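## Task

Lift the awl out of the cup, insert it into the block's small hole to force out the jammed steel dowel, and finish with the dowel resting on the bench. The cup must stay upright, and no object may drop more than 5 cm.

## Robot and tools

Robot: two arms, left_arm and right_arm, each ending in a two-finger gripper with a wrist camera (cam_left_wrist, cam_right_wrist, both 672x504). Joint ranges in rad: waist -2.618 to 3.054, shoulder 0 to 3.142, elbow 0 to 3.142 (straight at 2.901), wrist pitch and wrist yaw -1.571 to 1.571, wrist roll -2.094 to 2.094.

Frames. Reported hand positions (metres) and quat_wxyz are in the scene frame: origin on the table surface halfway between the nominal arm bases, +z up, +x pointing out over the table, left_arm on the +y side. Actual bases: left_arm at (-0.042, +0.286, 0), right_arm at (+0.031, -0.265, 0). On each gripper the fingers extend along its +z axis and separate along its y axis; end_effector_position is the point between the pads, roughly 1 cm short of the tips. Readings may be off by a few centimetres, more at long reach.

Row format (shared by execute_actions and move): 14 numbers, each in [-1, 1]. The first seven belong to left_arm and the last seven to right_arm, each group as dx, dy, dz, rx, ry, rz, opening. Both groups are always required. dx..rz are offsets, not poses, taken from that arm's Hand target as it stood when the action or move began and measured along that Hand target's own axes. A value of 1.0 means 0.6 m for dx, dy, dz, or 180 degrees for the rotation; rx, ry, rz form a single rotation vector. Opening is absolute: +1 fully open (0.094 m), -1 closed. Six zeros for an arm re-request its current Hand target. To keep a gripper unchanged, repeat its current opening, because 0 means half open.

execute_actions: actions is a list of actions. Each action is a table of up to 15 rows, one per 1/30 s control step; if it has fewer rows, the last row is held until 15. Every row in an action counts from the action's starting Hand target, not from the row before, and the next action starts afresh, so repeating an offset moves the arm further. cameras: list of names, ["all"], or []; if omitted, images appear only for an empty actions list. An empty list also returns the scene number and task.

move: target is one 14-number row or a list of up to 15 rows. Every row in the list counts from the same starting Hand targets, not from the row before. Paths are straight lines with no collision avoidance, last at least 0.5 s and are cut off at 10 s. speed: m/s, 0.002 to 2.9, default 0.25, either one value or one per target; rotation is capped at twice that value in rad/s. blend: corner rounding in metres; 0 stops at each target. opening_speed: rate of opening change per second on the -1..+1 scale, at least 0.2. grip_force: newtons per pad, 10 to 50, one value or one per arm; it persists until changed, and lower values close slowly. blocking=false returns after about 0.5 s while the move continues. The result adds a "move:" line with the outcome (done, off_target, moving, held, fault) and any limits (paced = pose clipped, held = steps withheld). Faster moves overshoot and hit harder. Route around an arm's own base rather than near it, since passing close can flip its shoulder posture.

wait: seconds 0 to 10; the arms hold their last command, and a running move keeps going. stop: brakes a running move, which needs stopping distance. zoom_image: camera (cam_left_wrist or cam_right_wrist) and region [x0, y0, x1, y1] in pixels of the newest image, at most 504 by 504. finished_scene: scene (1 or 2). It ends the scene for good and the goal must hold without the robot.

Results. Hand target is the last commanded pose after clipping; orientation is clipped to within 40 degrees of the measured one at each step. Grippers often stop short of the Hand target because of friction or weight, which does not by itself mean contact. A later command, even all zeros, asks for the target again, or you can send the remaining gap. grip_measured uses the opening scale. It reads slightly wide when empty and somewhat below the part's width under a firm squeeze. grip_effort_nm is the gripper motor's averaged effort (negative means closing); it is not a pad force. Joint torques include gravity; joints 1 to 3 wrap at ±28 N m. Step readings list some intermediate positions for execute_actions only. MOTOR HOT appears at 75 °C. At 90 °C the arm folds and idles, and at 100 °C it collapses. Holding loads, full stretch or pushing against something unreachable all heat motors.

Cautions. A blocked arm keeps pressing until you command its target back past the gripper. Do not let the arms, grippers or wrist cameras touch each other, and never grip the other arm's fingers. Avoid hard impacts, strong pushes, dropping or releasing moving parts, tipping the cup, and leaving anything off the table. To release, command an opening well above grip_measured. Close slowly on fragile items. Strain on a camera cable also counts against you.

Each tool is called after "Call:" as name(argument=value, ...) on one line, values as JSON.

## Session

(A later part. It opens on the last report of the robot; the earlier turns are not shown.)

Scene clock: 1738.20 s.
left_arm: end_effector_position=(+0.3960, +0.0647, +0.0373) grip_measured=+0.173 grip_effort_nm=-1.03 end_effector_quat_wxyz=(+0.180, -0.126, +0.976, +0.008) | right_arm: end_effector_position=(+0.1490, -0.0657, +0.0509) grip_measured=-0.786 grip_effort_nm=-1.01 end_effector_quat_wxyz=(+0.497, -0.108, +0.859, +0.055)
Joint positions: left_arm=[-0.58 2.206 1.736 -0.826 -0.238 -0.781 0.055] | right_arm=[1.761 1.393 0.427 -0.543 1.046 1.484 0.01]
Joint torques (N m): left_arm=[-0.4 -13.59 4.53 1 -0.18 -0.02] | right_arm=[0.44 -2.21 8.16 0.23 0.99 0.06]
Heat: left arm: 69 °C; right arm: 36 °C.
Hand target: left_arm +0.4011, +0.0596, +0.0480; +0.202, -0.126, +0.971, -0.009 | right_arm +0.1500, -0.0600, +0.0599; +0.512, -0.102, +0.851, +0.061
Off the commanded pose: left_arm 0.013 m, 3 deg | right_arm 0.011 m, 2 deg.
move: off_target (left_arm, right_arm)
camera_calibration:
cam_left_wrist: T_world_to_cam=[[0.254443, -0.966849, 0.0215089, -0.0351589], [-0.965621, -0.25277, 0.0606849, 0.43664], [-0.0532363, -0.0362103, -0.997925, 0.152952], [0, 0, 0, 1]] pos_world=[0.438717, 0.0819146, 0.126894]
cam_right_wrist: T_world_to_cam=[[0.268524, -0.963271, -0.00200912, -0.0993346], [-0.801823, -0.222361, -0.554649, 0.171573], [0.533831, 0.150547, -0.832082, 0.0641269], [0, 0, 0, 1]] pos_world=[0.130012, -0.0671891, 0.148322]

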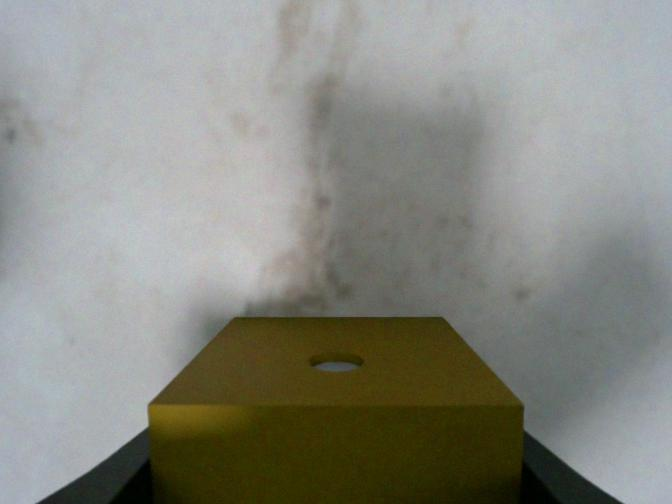

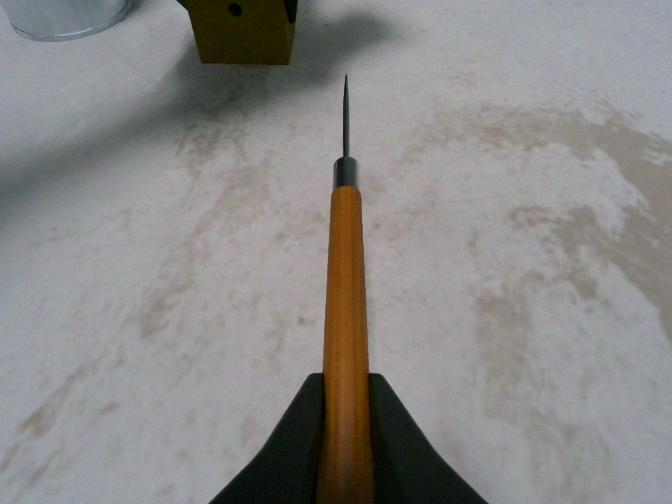

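Call:
move(target=[0.0078, 0.0014, 0.0183, 0, 0, 0, -1, -0.0288, 0.1042, 0.1292, 0, 0, 0, -1], speed=0.1, cameras=["cam_right_wrist"])

Scene clock: 1775.50 s.
left_arm: end_effector_position=(+0.3972, +0.0657, +0.0367) grip_measured=+0.172 grip_effort_nm=-1.03 end_effector_quat_wxyz=(+0.187, -0.127, +0.974, +0.007) | right_arm: end_effector_position=(+0.2067, +0.0151, +0.0363) grip_measured=-0.786 grip_effort_nm=-1.01 end_effector_quat_wxyz=(+0.507, -0.107, +0.853, +0.060)
Joint positions: left_arm=[-0.58 2.198 1.715 -0.8 -0.246 -0.781 0.055] | right_arm=[1.467 1.687 0.543 0.119 0.977 0.931 0.01]
Joint torques (N m): left_arm=[-0.38 -11.81 4.01 1.17 -0.11 -0.02] | right_arm=[-0.49 -4.48 7.28 1.19 0.56 -0.06]
Heat: left arm: 60 °C; right arm: 34 °C.
Hand target: left_arm +0.4011, +0.0597, +0.0359; +0.202, -0.126, +0.971, -0.009 | right_arm +0.2096, +0.0189, +0.0387; +0.512, -0.102, +0.851, +0.061
Off the commanded pose: left_arm 0.007 m, 2 deg | right_arm 0.005 m, 1 deg.
move: done
camera_calibration:
cam_right_wrist: T_world_to_cam=[[0.272243, -0.962203, -0.00698795, -0.0375433], [-0.788325, -0.21887, -0.575013, 0.225496], [0.55175, 0.162052, -0.818114, 0.00459327], [0, 0, 0, 1]] pos_world=[0.185451, 0.0124858, 0.133159]
Images, in order (width x height): cam_right_wrist 672x504.

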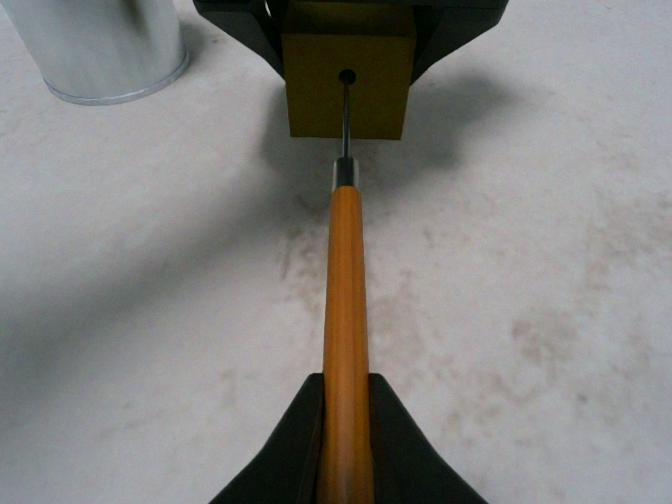

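Call:
zoom_image(camera="cam_right_wrist", region=[270, 0, 420, 200])

Scaled by 2.520 from the camera's 672x504 image, which has a finer 960x720 frame.

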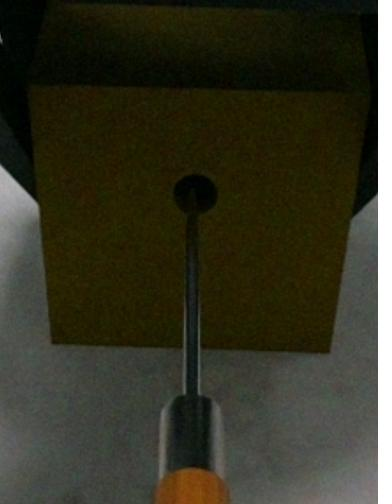

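Call:
move(target=[0, 0, 0, 0, 0, 0, -1, 0.0065, 0, 0.009, 0, 0, 0, -1], speed=0.05, cameras=["cam_right_wrist"])

Call:
zoom_image(camera="cam_right_wrist", region=[270, 0, 420, 200])

Scene clock: 1854.83 s.
left_arm: end_effector_position=(+0.3972, +0.0657, +0.0367) grip_measured=+0.172 grip_effort_nm=-1.03 end_effector_quat_wxyz=(+0.187, -0.127, +0.974, +0.007) | right_arm: end_effector_position=(+0.2100, +0.0181, +0.0320) grip_measured=-0.786 grip_effort_nm=-1.01 end_effector_quat_wxyz=(+0.508, -0.105, +0.853, +0.062)
Joint positions: left_arm=[-0.58 2.198 1.715 -0.8 -0.246 -0.781 0.055] | right_arm=[1.455 1.716 0.543 0.167 0.972 0.914 0.01]
Joint torques (N m): left_arm=[-0.34 -11.9 3.96 1.17 -0.12 0] | right_arm=[-0.43 -4.66 6.45 1.25 0.54 -0.1]
Heat: left arm: 63 °C; right arm: 32 °C.
Hand target: left_arm +0.4011, +0.0597, +0.0359; +0.202, -0.126, +0.971, -0.009 | right_arm +0.2124, +0.0195, +0.0327; +0.512, -0.102, +0.851, +0.061
Off the commanded pose: left_arm 0.007 m, 2 deg | right_arm 0.003 m, 1 deg.
move: done
camera_calibration:
cam_right_wrist: T_world_to_cam=[[0.271292, -0.962422, -0.0120189, -0.0353192], [-0.787985, -0.214916, -0.576966, 0.226198], [0.552702, 0.165997, -0.81668, -0.00149535], [0, 0, 0, 1]] pos_world=[0.188649, 0.0148698, 0.128863]
Images, in order (width x height): cam_right_wrist 672x504.

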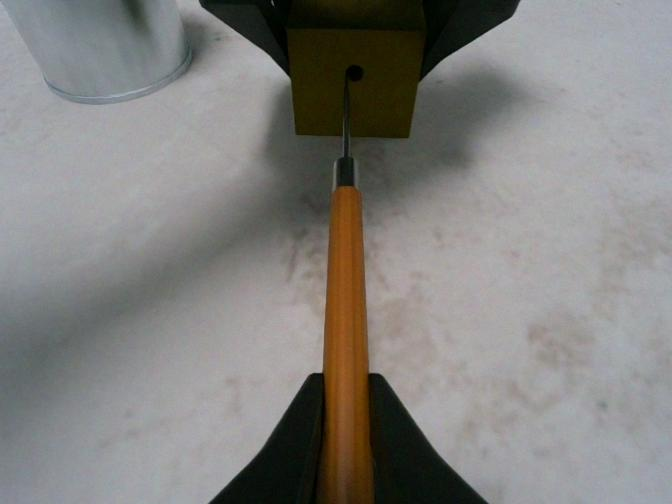

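Scaled by 2.520 from the camera's 672x504 image, which has a finer 960x720 frame.

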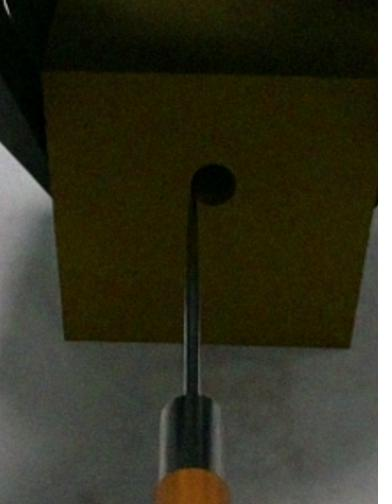

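Call:
move(target=[0, 0, 0, 0, 0, 0, -1, 0.0042, -0.0088, 0.0023, 0, 0, 0, -1], speed=0.05, cameras=["cam_right_wrist"])

Call:
zoom_image(camera="cam_right_wrist", region=[270, 0, 420, 200])

Scene clock: 1878.27 s.
left_arm: end_effector_position=(+0.3972, +0.0657, +0.0367) grip_measured=+0.172 grip_effort_nm=-1.03 end_effector_quat_wxyz=(+0.187, -0.127, +0.974, +0.007) | right_arm: end_effector_position=(+0.2118, +0.0171, +0.0313) grip_measured=-0.786 grip_effort_nm=-1.01 end_effector_quat_wxyz=(+0.509, -0.103, +0.852, +0.066)
Joint positions: left_arm=[-0.58 2.198 1.715 -0.8 -0.246 -0.781 0.055] | right_arm=[1.447 1.716 0.529 0.2 0.967 0.902 0.01]
Joint torques (N m): left_arm=[-0.32 -11.85 4.01 1.16 -0.11 -0.02] | right_arm=[-0.42 -4.85 5.38 1.3 0.54 -0.05]
Heat: left arm: 63 °C; right arm: 31 °C.
Hand target: left_arm +0.4011, +0.0597, +0.0359; +0.202, -0.126, +0.971, -0.009 | right_arm +0.2138, +0.0144, +0.0299; +0.512, -0.102, +0.851, +0.061
Off the commanded pose: left_arm 0.007 m, 2 deg | right_arm 0.004 m, 1 deg.
move: done
camera_calibration:
cam_right_wrist: T_world_to_cam=[[0.271246, -0.962273, -0.021347, -0.0364691], [-0.787304, -0.209058, -0.580041, 0.22693], [0.553695, 0.17414, -0.814308, -0.00341513], [0, 0, 0, 1]] pos_world=[0.190446, 0.012943, 0.128069]
Images, in order (width x height): cam_right_wrist 672x504.

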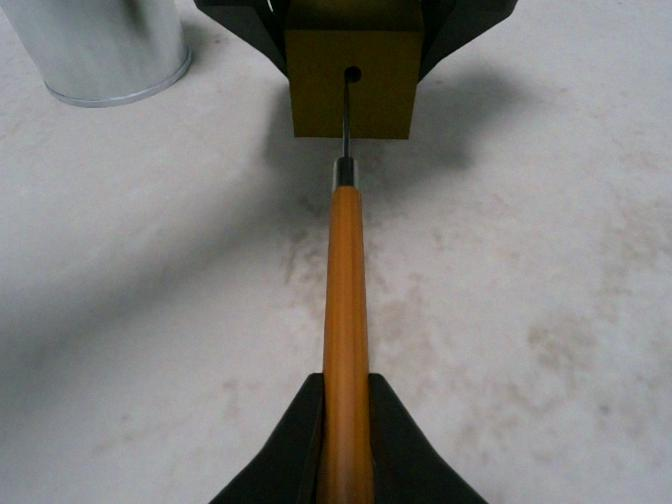

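Scaled by 2.520 from the camera's 672x504 image, which has a finer 960x720 frame.

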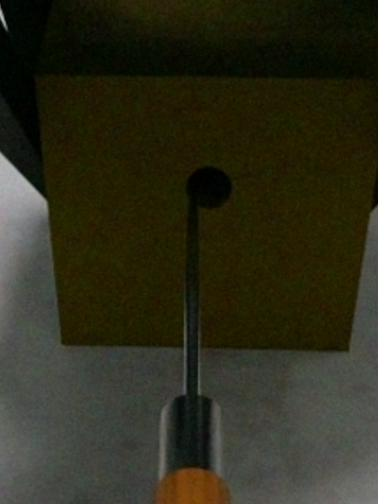

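Call:
move(target=[0, 0, 0, 0, 0, 0, -1, 0.0029, -0.0083, 0.0016, 0, 0, 0, -1], speed=0.05, cameras=["cam_right_wrist"])

Call:
zoom_image(camera="cam_right_wrist", region=[270, 0, 420, 200])

Scene clock: 1892.93 s.
left_arm: end_effector_position=(+0.3972, +0.0657, +0.0367) grip_measured=+0.172 grip_effort_nm=-1.03 end_effector_quat_wxyz=(+0.187, -0.127, +0.974, +0.007) | right_arm: end_effector_position=(+0.2131, +0.0128, +0.0287) grip_measured=-0.786 grip_effort_nm=-1.01 end_effector_quat_wxyz=(+0.510, -0.103, +0.852, +0.065)
Joint positions: left_arm=[-0.58 2.198 1.715 -0.8 -0.246 -0.781 0.055] | right_arm=[1.441 1.716 0.507 0.231 0.966 0.891 0.01]
Joint torques (N m): left_arm=[-0.43 -11.86 4.01 1.16 -0.11 -0.03] | right_arm=[-0.57 -5.18 5.22 1.19 0.5 -0.11]
Heat: left arm: 63 °C; right arm: 31 °C.
Hand target: left_arm +0.4011, +0.0597, +0.0359; +0.202, -0.126, +0.971, -0.009 | right_arm +0.2150, +0.0096, +0.0279; +0.512, -0.102, +0.851, +0.061
Off the commanded pose: left_arm 0.007 m, 2 deg | right_arm 0.004 m, 0 deg.
move: done
camera_calibration:
cam_right_wrist: T_world_to_cam=[[0.271011, -0.962372, -0.0198531, -0.0410024], [-0.786052, -0.209359, -0.581627, 0.225369], [0.555585, 0.173233, -0.813213, -0.0058964], [0, 0, 0, 1]] pos_world=[0.19154, 0.00874501, 0.125472]
Images, in order (width x height): cam_right_wrist 672x504.

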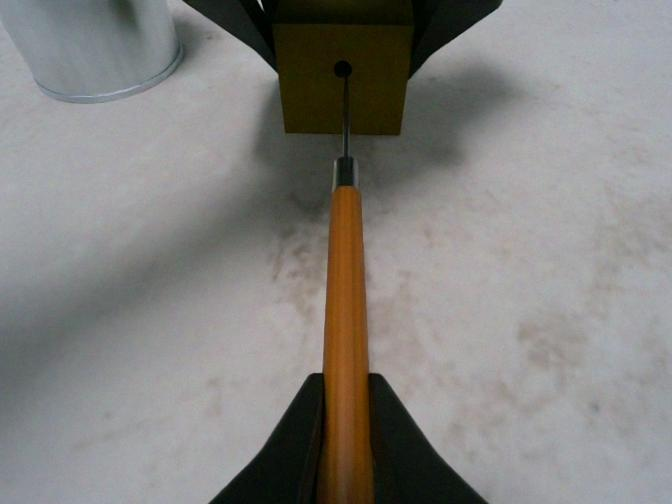

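Scaled by 2.520 from the camera's 672x504 image, which has a finer 960x720 frame.

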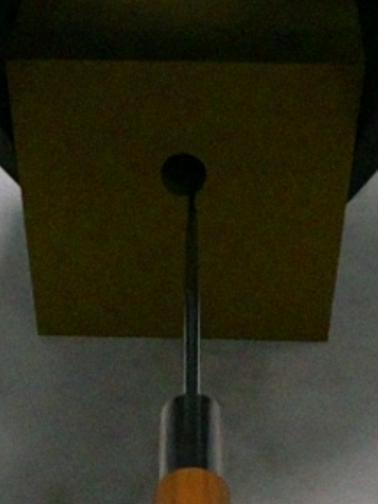

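Call:
move(target=[0, 0, 0, 0, 0, 0, -1, -0.0063, 0.0022, 0.0118, 0, 0, 0, -1], speed=0.04, cameras=["cam_right_wrist"])

Call:
zoom_image(camera="cam_right_wrist", region=[270, 0, 420, 200])

Scene clock: 1908.10 s.
left_arm: end_effector_position=(+0.3972, +0.0657, +0.0367) grip_measured=+0.172 grip_effort_nm=-1.03 end_effector_quat_wxyz=(+0.187, -0.127, +0.974, +0.007) | right_arm: end_effector_position=(+0.2204, +0.0142, +0.0295) grip_measured=-0.786 grip_effort_nm=-1.01 end_effector_quat_wxyz=(+0.510, -0.102, +0.852, +0.066)
Joint positions: left_arm=[-0.58 2.198 1.715 -0.8 -0.246 -0.781 0.055] | right_arm=[1.411 1.719 0.507 0.27 0.949 0.85 0.01]
Joint torques (N m): left_arm=[-0.35 -11.92 3.97 1.16 -0.13 0] | right_arm=[-0.46 -4.51 5.83 1.29 0.5 -0.11]
Heat: left arm: 62 °C; right arm: 32 °C.
Hand target: left_arm +0.4011, +0.0597, +0.0359; +0.202, -0.126, +0.971, -0.009 | right_arm +0.2225, +0.0128, +0.0280; +0.512, -0.102, +0.851, +0.061
Off the commanded pose: left_arm 0.007 m, 2 deg | right_arm 0.003 m, 1 deg.
move: done
camera_calibration:
cam_right_wrist: T_world_to_cam=[[0.270955, -0.962349, -0.021625, -0.0415802], [-0.786191, -0.208282, -0.581826, 0.231865], [0.555416, 0.17465, -0.813025, -0.00951275], [0, 0, 0, 1]] pos_world=[0.19884, 0.00994018, 0.126272]
Images, in order (width x height): cam_right_wrist 672x504.

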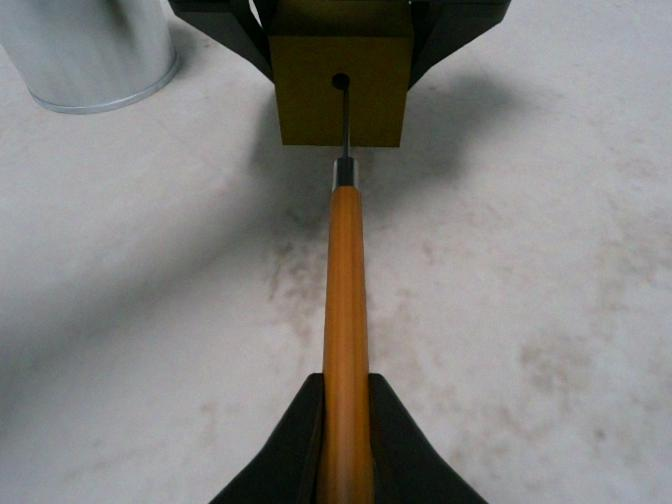

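Scaled by 2.520 from the camera's 672x504 image, which has a finer 960x720 frame.

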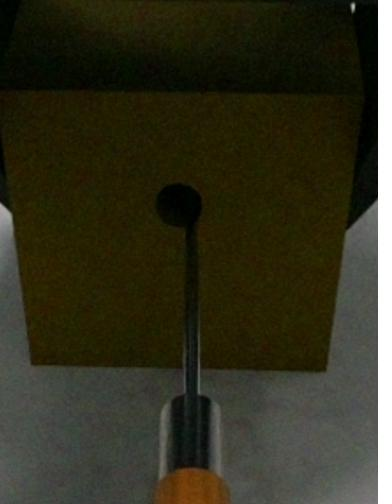

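Call:
move(target=[0, 0, 0, 0, 0, 0, -1, 0, 0.0067, 0, 0, 0, 0, -1], speed=0.04, cameras=["cam_right_wrist"])

Call:
zoom_image(camera="cam_right_wrist", region=[270, 0, 420, 200])

Scene clock: 1921.33 s.
left_arm: end_effector_position=(+0.3972, +0.0657, +0.0367) grip_measured=+0.172 grip_effort_nm=-1.03 end_effector_quat_wxyz=(+0.187, -0.127, +0.974, +0.007) | right_arm: end_effector_position=(+0.2205, +0.0144, +0.0280) grip_measured=-0.786 grip_effort_nm=-1.01 end_effector_quat_wxyz=(+0.510, -0.103, +0.852, +0.065)
Joint positions: left_arm=[-0.58 2.198 1.715 -0.8 -0.246 -0.781 0.055] | right_arm=[1.411 1.727 0.507 0.276 0.949 0.849 0.01]
Joint torques (N m): left_arm=[-0.4 -11.86 4.03 1.17 -0.12 -0.03] | right_arm=[0.02 -4.26 7.24 1.1 0.53 -0.01]
Heat: left arm: 62 °C; right arm: 32 °C.
Hand target: left_arm +0.4011, +0.0597, +0.0359; +0.202, -0.126, +0.971, -0.009 | right_arm +0.2215, +0.0167, +0.0280; +0.512, -0.102, +0.851, +0.061
Off the commanded pose: left_arm 0.007 m, 2 deg | right_arm 0.003 m, 1 deg.
move: done
camera_calibration:
cam_right_wrist: T_world_to_cam=[[0.271137, -0.962333, -0.0199717, -0.0414929], [-0.786226, -0.209454, -0.581358, 0.231116], [0.555277, 0.17333, -0.813403, -0.0107711], [0, 0, 0, 1]] pos_world=[0.198941, 0.0103451, 0.124771]
Images, in order (width x height): cam_right_wrist 672x504.

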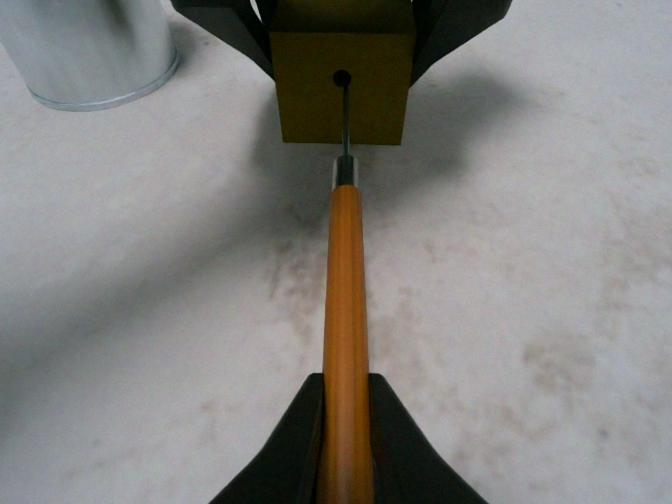

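Scaled by 2.520 from the camera's 672x504 image, which has a finer 960x720 frame.

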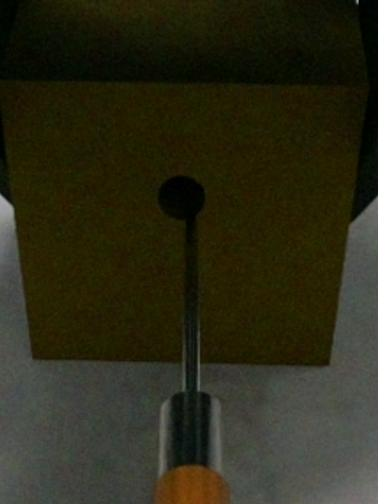

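Call:
move(target=[0, 0, 0, 0, 0, 0, -1, -0.0138, 0.0022, 0.021, 0, 0, 0, -1], speed=0.04, cameras=["all"])

Call:
zoom_image(camera="cam_right_wrist", region=[270, 0, 420, 200])

Scene clock: 1936.90 s.
left_arm: end_effector_position=(+0.4066, +0.0631, +0.0390) grip_measured=+0.172 grip_effort_nm=-1.03 end_effector_quat_wxyz=(+0.208, -0.131, +0.969, -0.001) | right_arm: end_effector_position=(+0.2315, +0.0154, +0.0282) grip_measured=-0.786 grip_effort_nm=-1.01 end_effector_quat_wxyz=(+0.512, -0.107, +0.850, +0.056)
Joint positions: left_arm=[-0.579 2.198 1.709 -0.751 -0.26 -0.781 0.055] | right_arm=[1.372 1.743 0.517 0.314 0.935 0.789 0.01]
Joint torques (N m): left_arm=[-0.39 -11.93 4.34 0.76 0.05 -0.02] | right_arm=[-1.02 -4.45 7.71 1.36 0.31 -0.11]
Heat: left arm: 62 °C; right arm: 32 °C.
Hand target: left_arm +0.4011, +0.0598, +0.0359; +0.202, -0.126, +0.971, -0.009 | right_arm +0.2357, +0.0216, +0.0294; +0.512, -0.102, +0.851, +0.061
Off the commanded pose: left_arm 0.007 m, 1 deg | right_arm 0.008 m, 1 deg.
move: done
camera_calibration:
cam_left_wrist: T_world_to_cam=[[0.259328, -0.96462, 0.0475125, -0.0426386], [-0.96577, -0.259323, 0.00638472, 0.448917], [0.00616226, -0.0475419, -0.99885, 0.131698], [0, 0, 0, 1]] pos_world=[0.443797, 0.0815456, 0.130706]
cam_right_wrist: T_world_to_cam=[[0.26836, -0.963319, 0.0000572076, -0.0434467], [-0.782459, -0.218011, -0.583292, 0.23942], [0.561908, 0.156487, -0.812263, -0.0181984], [0, 0, 0, 1]] pos_world=[0.209222, 0.0131911, 0.124872]

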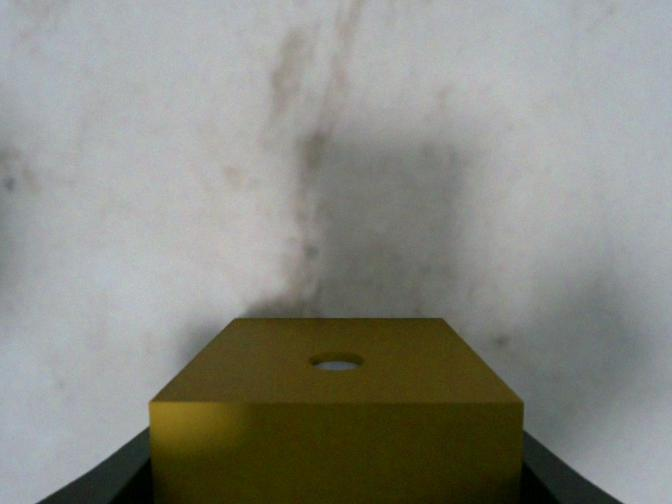

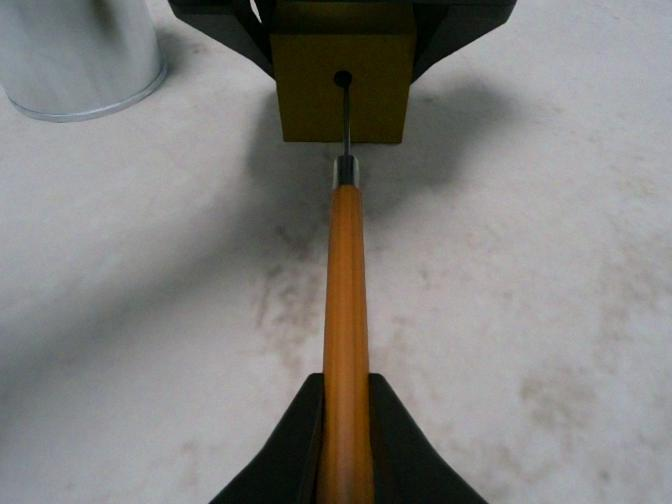

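Scaled by 2.520 from the camera's 672x504 image, which has a finer 960x720 frame.

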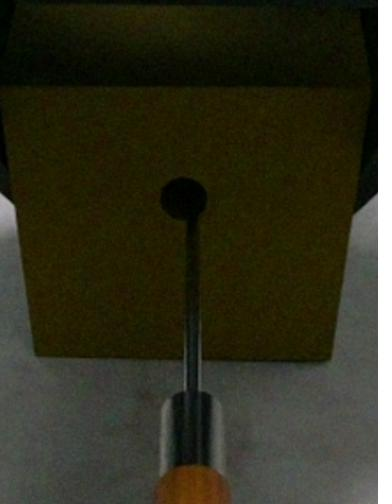

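Call:
move(target=[0.0211, 0.0008, -0.0017, 0, 0.025, 0, -1, 0, 0, 0, 0, 0, 0, -1], speed=0.04, cameras=["all"])

Call:
zoom_image(camera="cam_right_wrist", region=[250, 0, 430, 200])

Scene clock: 1994.13 s.
left_arm: end_effector_position=(+0.4059, +0.0635, +0.0383) grip_measured=+0.172 grip_effort_nm=-1.03 end_effector_quat_wxyz=(+0.203, -0.131, +0.970, -0.003) | right_arm: end_effector_position=(+0.2316, +0.0155, +0.0283) grip_measured=-0.786 grip_effort_nm=-1.01 end_effector_quat_wxyz=(+0.512, -0.107, +0.850, +0.056)
Joint positions: left_arm=[-0.576 2.198 1.709 -0.754 -0.251 -0.781 0.055] | right_arm=[1.372 1.743 0.517 0.316 0.935 0.788 0.01]
Joint torques (N m): left_arm=[-0.32 -11.07 6.49 0.13 0.51 -0.13] | right_arm=[-0.99 -4.45 7.72 1.35 0.31 -0.11]
Heat: left arm: 61 °C; right arm: 33 °C.
Hand target: left_arm +0.3893, +0.0571, +0.0319; +0.163, -0.126, +0.978, -0.013 | right_arm +0.2358, +0.0215, +0.0293; +0.512, -0.102, +0.851, +0.061
Off the commanded pose: left_arm 0.019 m, 5 deg | right_arm 0.007 m, 1 deg.
move: off_target (left_arm)
camera_calibration:
cam_left_wrist: T_world_to_cam=[[0.259942, -0.964258, 0.0513455, -0.0424074], [-0.965623, -0.259478, 0.0156217, 0.447964], [-0.00174031, -0.0536411, -0.998559, 0.134609], [0, 0, 0, 1]] pos_world=[0.443822, 0.0825655, 0.129595]
cam_right_wrist: T_world_to_cam=[[0.268371, -0.963316, -0.000314014, -0.0433341], [-0.782266, -0.217742, -0.583651, 0.239579], [0.562171, 0.15688, -0.812005, -0.0182804], [0, 0, 0, 1]] pos_world=[0.209321, 0.0132898, 0.124973]

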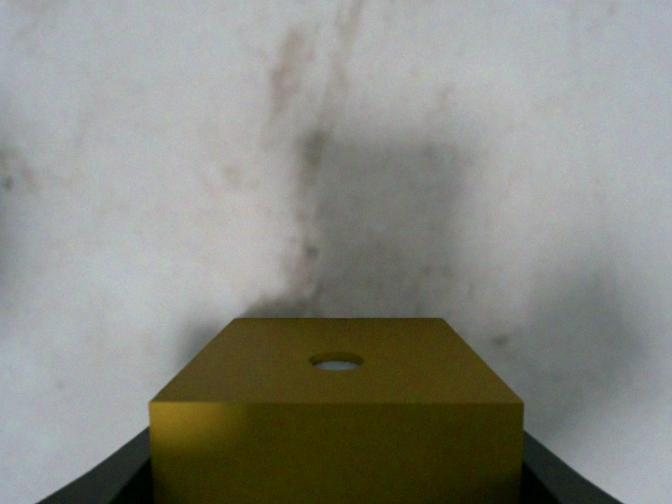

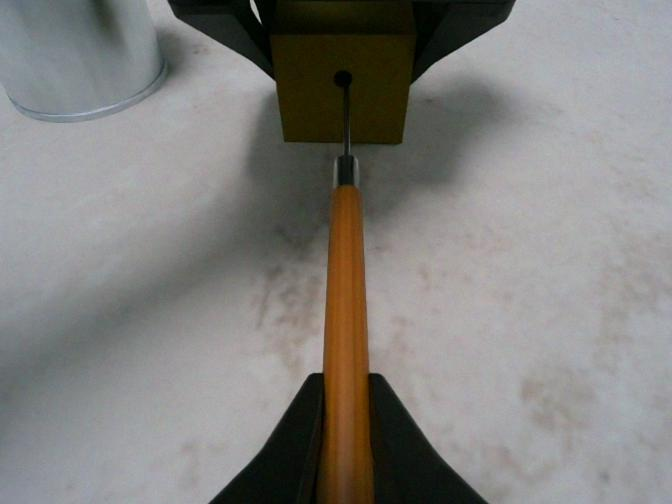

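Scaled by 2.520 from the camera's 672x504 image, which has a finer 960x720 frame.

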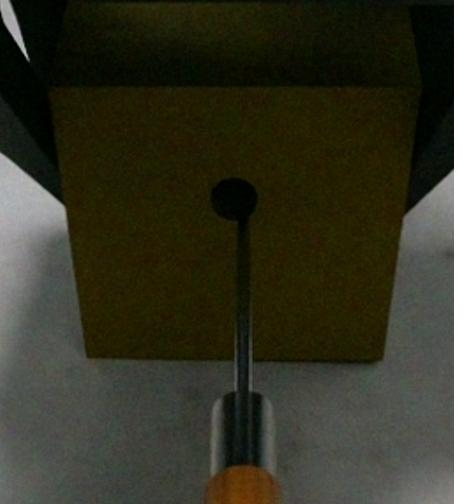

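Call:
move(target=[0, 0, 0, 0, 0, 0, -1, -0.0131, 0.0, 0.0205, 0, 0, 0, -1], speed=0.04, cameras=["all"])

Call:
zoom_image(camera="cam_right_wrist", region=[250, 0, 430, 200])

Scene clock: 2002.77 s.
left_arm: end_effector_position=(+0.4095, +0.0665, +0.0389) grip_measured=+0.172 grip_effort_nm=-1.03 end_effector_quat_wxyz=(+0.206, -0.136, +0.969, -0.006) | right_arm: end_effector_position=(+0.2411, +0.0190, +0.0282) grip_measured=-0.786 grip_effort_nm=-1.01 end_effector_quat_wxyz=(+0.510, -0.113, +0.851, +0.056)
Joint positions: left_arm=[-0.566 2.198 1.709 -0.746 -0.247 -0.781 0.055] | right_arm=[1.334 1.755 0.525 0.359 0.904 0.727 0.01]
Joint torques (N m): left_arm=[-1.21 -11.14 6.61 0.05 0.49 -0.13] | right_arm=[-2.02 -4.36 8.24 1.5 0.28 -0.13]
Heat: left arm: 60 °C; right arm: 33 °C.
Hand target: left_arm +0.3893, +0.0570, +0.0319; +0.163, -0.126, +0.978, -0.014 | right_arm +0.2499, +0.0250, +0.0306; +0.512, -0.102, +0.851, +0.062
Off the commanded pose: left_arm 0.023 m, 5 deg | right_arm 0.011 m, 1 deg.
move: off_target (left_arm, right_arm)
camera_calibration:
cam_left_wrist: T_world_to_cam=[[0.268211, -0.961526, 0.0594255, -0.0444195], [-0.96335, -0.267981, 0.0119598, 0.452018], [0.00442522, -0.0604553, -0.998161, 0.133279], [0, 0, 0, 1]] pos_world=[0.446775, 0.0864791, 0.130267]
cam_right_wrist: T_world_to_cam=[[0.279, -0.960264, 0.00719183, -0.045395], [-0.781569, -0.231419, -0.579306, 0.247663], [0.557951, 0.156005, -0.815078, -0.0231075], [0, 0, 0, 1]] pos_world=[0.219124, 0.0173276, 0.124965]

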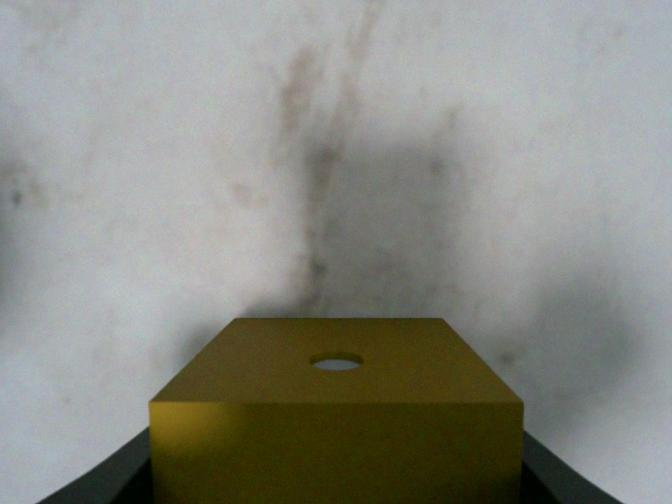

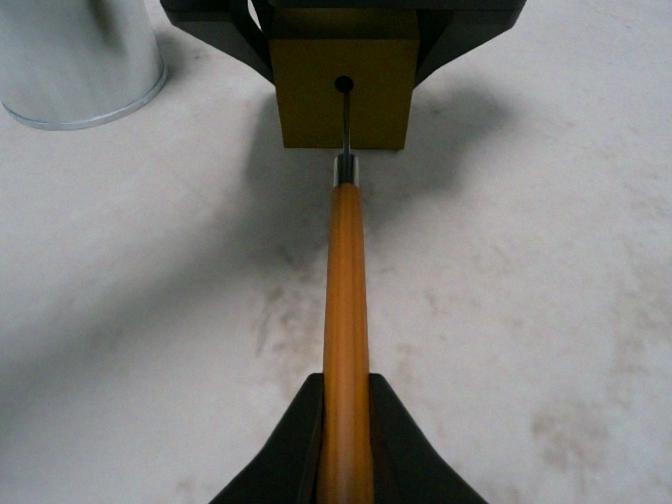

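Scaled by 2.520 from the camera's 672x504 image, which has a finer 960x720 frame.

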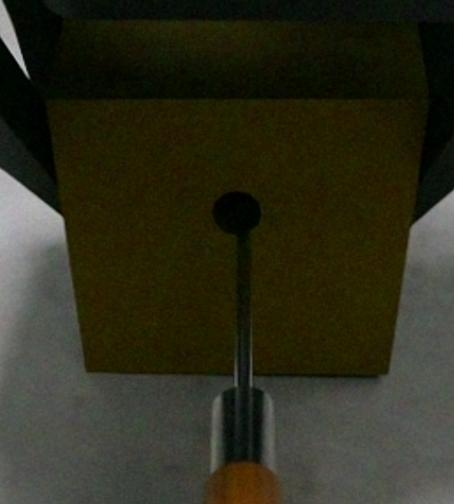

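Call:
zoom_image(camera="cam_left_wrist", region=[270, 320, 410, 410])

Scaled by 3.600 from the camera's 672x504 image, which has a finer 960x720 frame.

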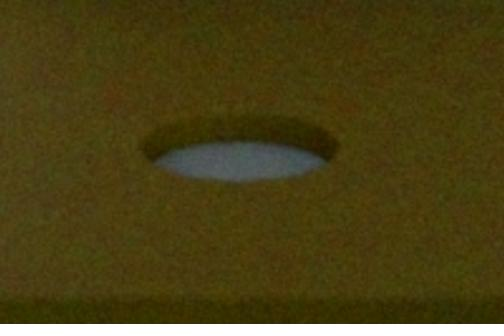

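Call:
move(target=[0.0106, 0.0004, -0.0009, 0, 0, 0, -1, -0.0131, 0.0, 0.0205, 0, 0, 0, -1], speed=0.04, cameras=["all"])

Call:
zoom_image(camera="cam_left_wrist", region=[270, 320, 410, 410])

Call:
zoom_image(camera="cam_right_wrist", region=[250, 0, 430, 200])

Scene clock: 2032.27 s.
left_arm: end_effector_position=(+0.4043, +0.0617, +0.0382) grip_measured=+0.172 grip_effort_nm=-1.03 end_effector_quat_wxyz=(+0.202, -0.130, +0.971, -0.004) | right_arm: end_effector_position=(+0.2609, +0.0236, +0.0296) grip_measured=-0.786 grip_effort_nm=-1.01 end_effector_quat_wxyz=(+0.509, -0.105, +0.853, +0.058)
Joint positions: left_arm=[-0.58 2.197 1.709 -0.757 -0.248 -0.783 0.055] | right_arm=[1.265 1.781 0.555 0.41 0.859 0.67 0.01]
Joint torques (N m): left_arm=[-1.02 -11.95 4.6 0.24 0.48 -0.2] | right_arm=[-0.36 -5.09 7.5 1.47 0.37 -0.08]
Heat: left arm: 59 °C; right arm: 33 °C.
Hand target: left_arm +0.3833, +0.0557, +0.0303; +0.163, -0.126, +0.978, -0.013 | right_arm +0.2640, +0.0284, +0.0317; +0.512, -0.102, +0.851, +0.061
Off the commanded pose: left_arm 0.023 m, 5 deg | right_arm 0.006 m, 1 deg.
move: off_target (left_arm)
camera_calibration:
cam_left_wrist: T_world_to_cam=[[0.257256, -0.964931, 0.0522194, -0.0426823], [-0.96633, -0.256595, 0.0190994, 0.445995], [-0.00503038, -0.0553746, -0.998453, 0.135792], [0, 0, 0, 1]] pos_world=[0.442642, 0.0807742, 0.129292]
cam_right_wrist: T_world_to_cam=[[0.267417, -0.963559, -0.00653959, -0.0429653], [-0.787574, -0.214656, -0.577624, 0.265995], [0.555171, 0.159617, -0.816277, -0.0330783], [0, 0, 0, 1]] pos_world=[0.239345, 0.0209778, 0.126363]

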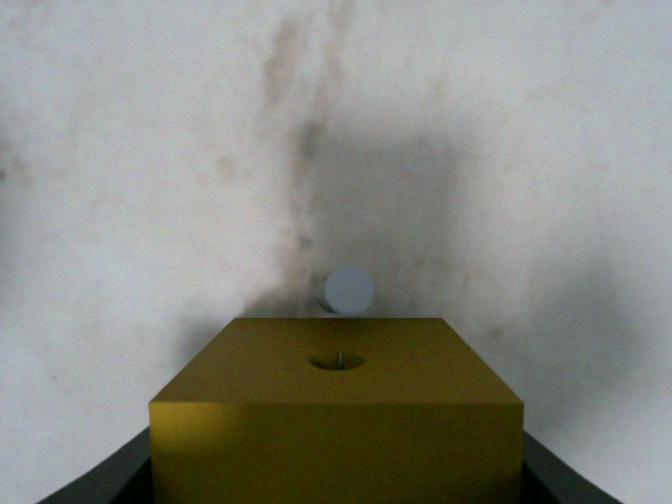

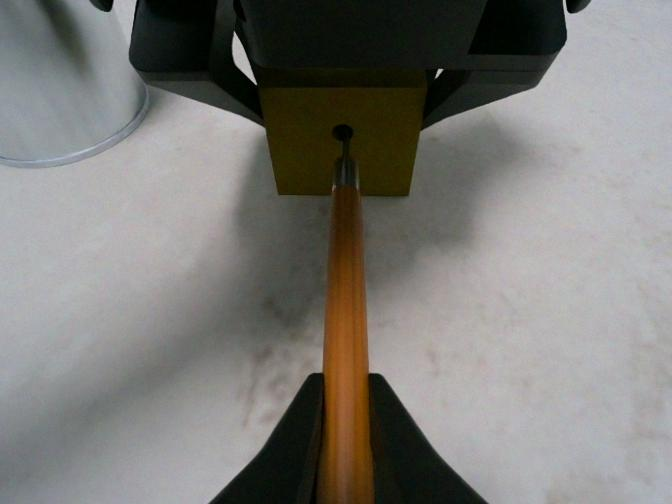

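Scaled by 3.600 from the camera's 672x504 image, which has a finer 960x720 frame.

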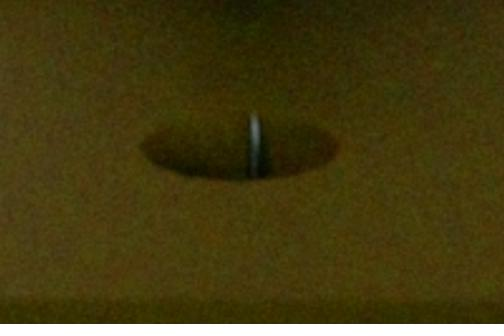

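Scaled by 2.520 from the camera's 672x504 image, which has a finer 960x720 frame.

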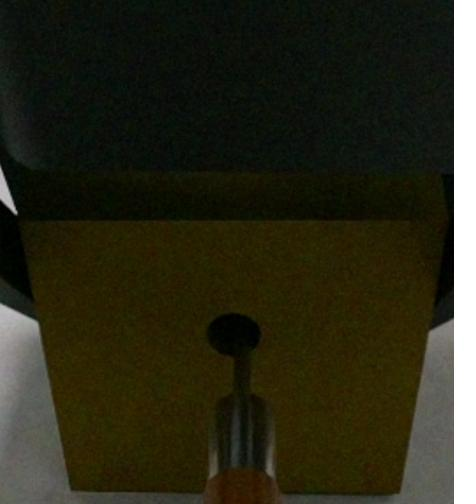

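Call:
zoom_image(camera="cam_left_wrist", region=[290, 240, 400, 330])

Scaled by 4.582 from the camera's 672x504 image, which has a finer 960x720 frame.

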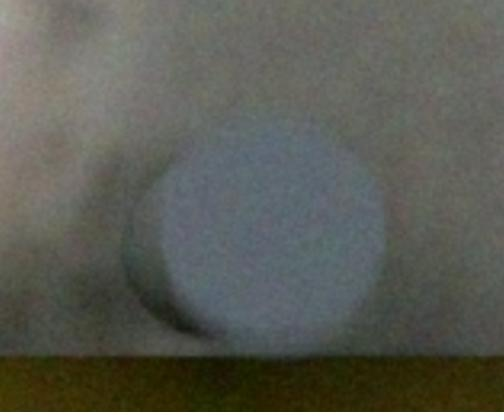

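Call:
move(target=[0, 0, 0, 0, 0, 0, -1, 0.0548, -0.005, -0.1032, 0, 0, 0, -1], speed=0.06, cameras=["all"])

Scene clock: 2066.33 s.
left_arm: end_effector_position=(+0.4043, +0.0616, +0.0382) grip_measured=+0.172 grip_effort_nm=-1.03 end_effector_quat_wxyz=(+0.202, -0.130, +0.971, -0.004) | right_arm: end_effector_position=(+0.1952, +0.0090, +0.0220) grip_measured=-0.786 grip_effort_nm=-1.01 end_effector_quat_wxyz=(+0.500, -0.113, +0.857, +0.057)
Joint positions: left_arm=[-0.58 2.197 1.709 -0.757 -0.247 -0.783 0.055] | right_arm=[1.506 1.718 0.52 0.106 0.98 0.993 0.01]
Joint torques (N m): left_arm=[-0.95 -11.95 4.63 0.26 0.45 -0.21] | right_arm=[0.38 -6.99 5.91 0.86 0.84 0.09]
Heat: left arm: 59 °C; right arm: 32 °C.
Hand target: left_arm +0.3833, +0.0557, +0.0303; +0.163, -0.126, +0.978, -0.014 | right_arm +0.1967, +0.0089, +0.0317; +0.512, -0.102, +0.851, +0.061
Off the commanded pose: left_arm 0.023 m, 5 deg | right_arm 0.010 m, 2 deg.
move: off_target (left_arm)
camera_calibration:
cam_left_wrist: T_world_to_cam=[[0.257177, -0.964939, 0.0524596, -0.042651], [-0.96635, -0.2565, 0.0193646, 0.445866], [-0.00522976, -0.0556744, -0.998435, 0.135901], [0, 0, 0, 1]] pos_world=[0.442543, 0.0807752, 0.129291]
cam_right_wrist: T_world_to_cam=[[0.279307, -0.960201, 0.00134562, -0.0420687], [-0.795635, -0.232222, -0.559498, 0.20814], [0.537543, 0.155201, -0.828831, 0.00328201], [0, 0, 0, 1]] pos_world=[0.175589, 0.00743085, 0.11923]

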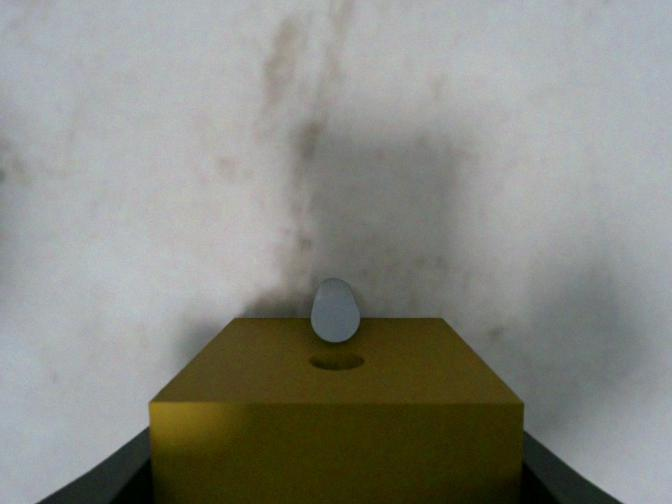

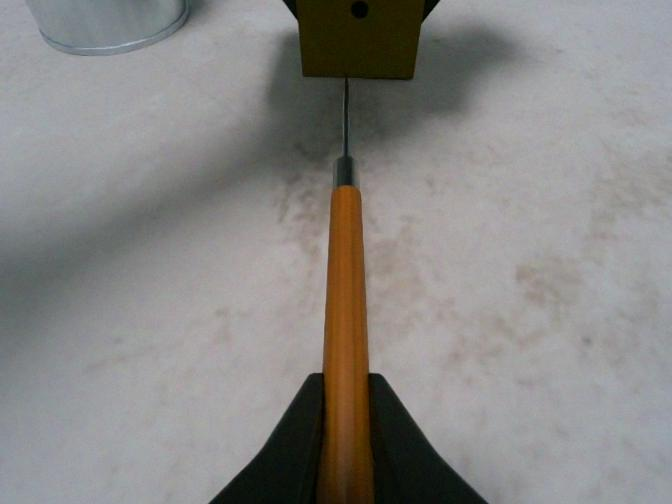

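Call:
zoom_image(camera="cam_left_wrist", region=[280, 260, 400, 380])

Scaled by 4.200 from the camera's 672x504 image, which has a finer 960x720 frame.

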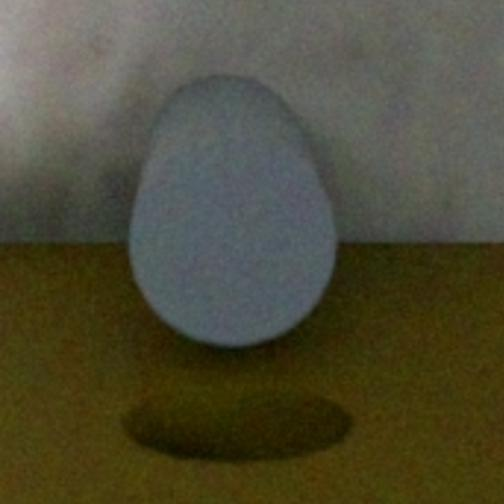

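Call:
move(target=[0, 0, 0, 0, 0, 0, -1, 0.0097, -0.112, -0.0645, 0, 0, 0, -1], speed=0.12, cameras=["all"])

Scene clock: 2115.07 s.
left_arm: end_effector_position=(+0.4043, +0.0616, +0.0382) grip_measured=+0.172 grip_effort_nm=-1.03 end_effector_quat_wxyz=(+0.202, -0.130, +0.971, -0.004) | right_arm: end_effector_position=(+0.1748, -0.0654, +0.0368) grip_measured=-0.786 grip_effort_nm=-1.01 end_effector_quat_wxyz=(+0.498, -0.111, +0.858, +0.058)
Joint positions: left_arm=[-0.58 2.197 1.709 -0.757 -0.247 -0.783 0.055] | right_arm=[1.605 1.368 0.308 -0.175 1.017 1.17 0.01]
Joint torques (N m): left_arm=[-0.95 -11.93 4.55 0.25 0.48 -0.22] | right_arm=[0.43 -3.54 6.63 0.61 0.92 0.04]
Heat: left arm: 59 °C; right arm: 31 °C.
Hand target: left_arm +0.3833, +0.0557, +0.0303; +0.163, -0.126, +0.978, -0.014 | right_arm +0.1766, -0.0651, +0.0447; +0.512, -0.102, +0.851, +0.061
Off the commanded pose: left_arm 0.023 m, 5 deg | right_arm 0.008 m, 2 deg.
move: off_target (left_arm)
camera_calibration:
cam_left_wrist: T_world_to_cam=[[0.257177, -0.964939, 0.0524596, -0.042651], [-0.96635, -0.2565, 0.0193646, 0.445866], [-0.00522976, -0.0556744, -0.998435, 0.135901], [0, 0, 0, 1]] pos_world=[0.442543, 0.0807752, 0.129291]
cam_right_wrist: T_world_to_cam=[[0.27612, -0.961119, -0.00303233, -0.107197], [-0.798136, -0.227536, -0.557859, 0.183624], [0.535479, 0.156456, -0.82993, 0.0385774], [0, 0, 0, 1]] pos_world=[0.155499, -0.0672834, 0.134128]

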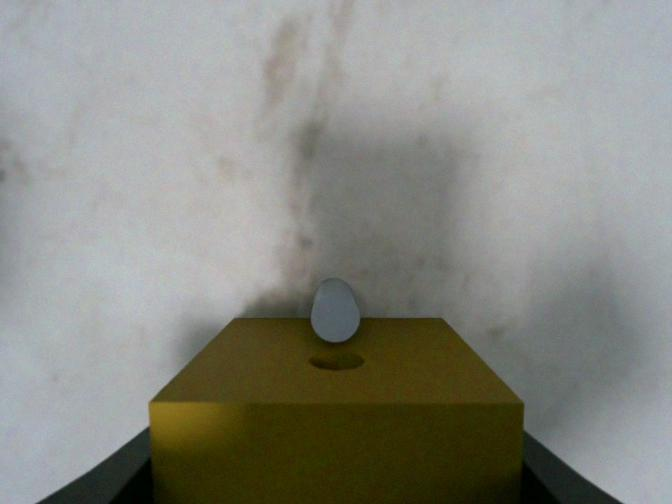

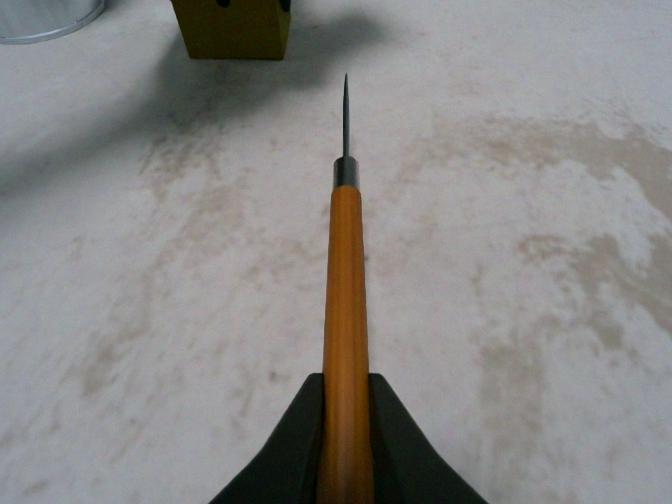

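Call:
move(target=[0, 0, 0, 0, 0, 0, -1, 0.0324, 0, 0.0172, 0, 0, 0, -1], speed=0.06, cameras=["cam_right_wrist"])

Scene clock: 2128.00 s.
left_arm: end_effector_position=(+0.4043, +0.0616, +0.0382) grip_measured=+0.172 grip_effort_nm=-1.03 end_effector_quat_wxyz=(+0.202, -0.130, +0.971, -0.004) | right_arm: end_effector_position=(+0.1748, -0.0630, +0.0200) grip_measured=-0.786 grip_effort_nm=-1.01 end_effector_quat_wxyz=(+0.499, -0.106, +0.858, +0.063)
Joint positions: left_arm=[-0.58 2.197 1.709 -0.757 -0.247 -0.783 0.055] | right_arm=[1.605 1.474 0.277 -0.03 1.019 1.175 0.01]
Joint torques (N m): left_arm=[-0.98 -12.04 4.63 0.25 0.45 -0.24] | right_arm=[0.51 -2.37 5 0.85 0.91 0.05]
Heat: left arm: 59 °C; right arm: 31 °C.
Hand target: left_arm +0.3833, +0.0557, +0.0303; +0.163, -0.126, +0.978, -0.014 | right_arm +0.1766, -0.0651, +0.0227; +0.512, -0.102, +0.851, +0.062
Off the commanded pose: left_arm 0.023 m, 5 deg | right_arm 0.004 m, 2 deg.
move: off_target (left_arm)
camera_calibration:
cam_right_wrist: T_world_to_cam=[[0.273004, -0.961862, -0.0170316, -0.104086], [-0.799166, -0.2169, -0.560614, 0.175789], [0.535539, 0.166661, -0.827902, 0.024831], [0, 0, 0, 1]] pos_world=[0.155602, -0.0661258, 0.117334]
Images, in order (width x height): cam_right_wrist 672x504.

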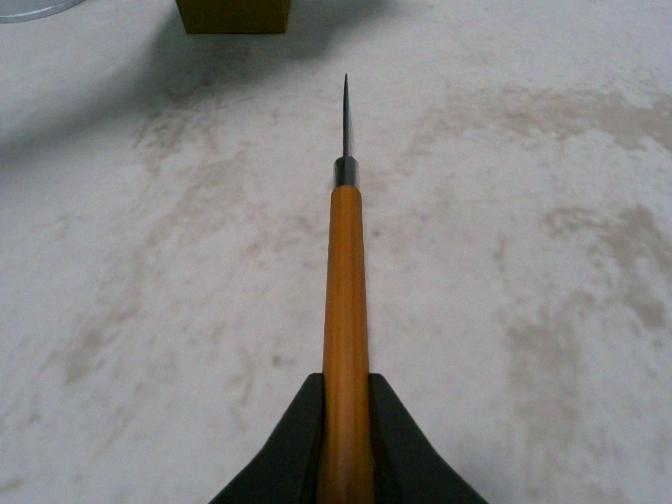

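Call:
move(target=[0, 0, 0, 0, 0, 0, -1, 0.0118, 0, 0.0063, 0, 0, 0, -1], speed=0.05, cameras=["cam_right_wrist"])

Call:
zoom_image(camera="cam_right_wrist", region=[250, 50, 450, 300])

Scene clock: 2133.77 s.
left_arm: end_effector_position=(+0.4043, +0.0616, +0.0382) grip_measured=+0.172 grip_effort_nm=-1.03 end_effector_quat_wxyz=(+0.202, -0.130, +0.971, -0.004) | right_arm: end_effector_position=(+0.1749, -0.0628, +0.0121) grip_measured=-0.786 grip_effort_nm=-1.01 end_effector_quat_wxyz=(+0.499, -0.105, +0.858, +0.063)
Joint positions: left_arm=[-0.58 2.197 1.709 -0.757 -0.247 -0.783 0.055] | right_arm=[1.605 1.527 0.265 0.036 1.019 1.175 0.01]
Joint torques (N m): left_arm=[-0.92 -11.99 4.63 0.26 0.44 -0.21] | right_arm=[0.49 -2.5 4.67 0.83 0.9 0.05]
Heat: left arm: 59 °C; right arm: 31 °C.
Hand target: left_arm +0.3833, +0.0557, +0.0303; +0.163, -0.126, +0.978, -0.014 | right_arm +0.1766, -0.0651, +0.0147; +0.512, -0.102, +0.851, +0.062
Off the commanded pose: left_arm 0.023 m, 5 deg | right_arm 0.004 m, 2 deg.
move: off_target (left_arm)
camera_calibration:
cam_right_wrist: T_world_to_cam=[[0.272866, -0.961888, -0.0177362, -0.104002], [-0.799012, -0.216317, -0.561059, 0.171364], [0.535839, 0.167265, -0.827586, 0.0182877], [0, 0, 0, 1]] pos_world=[0.155501, -0.0660282, 0.109435]
Images, in order (width x height): cam_right_wrist 672x504.

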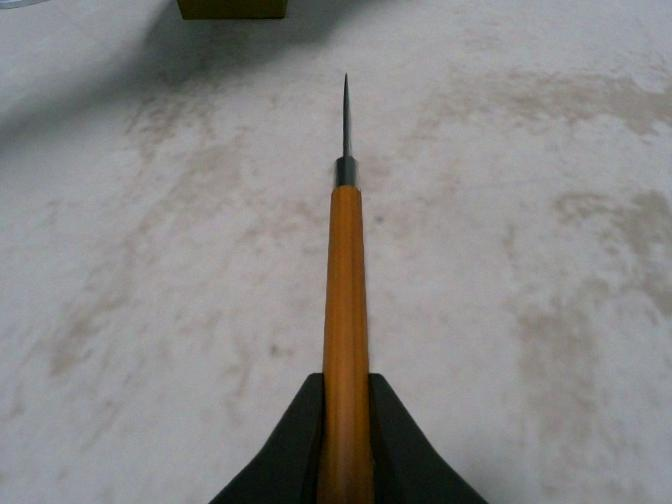

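Scaled by 2.016 from the camera's 672x504 image, which has a finer 960x720 frame.

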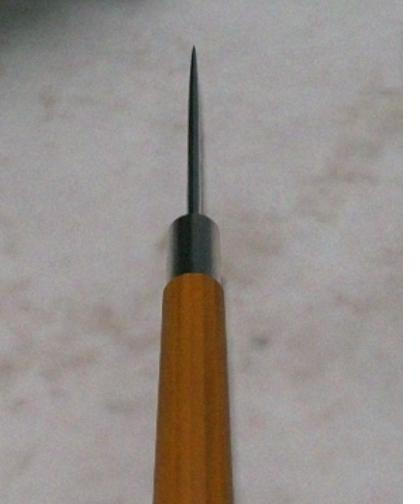

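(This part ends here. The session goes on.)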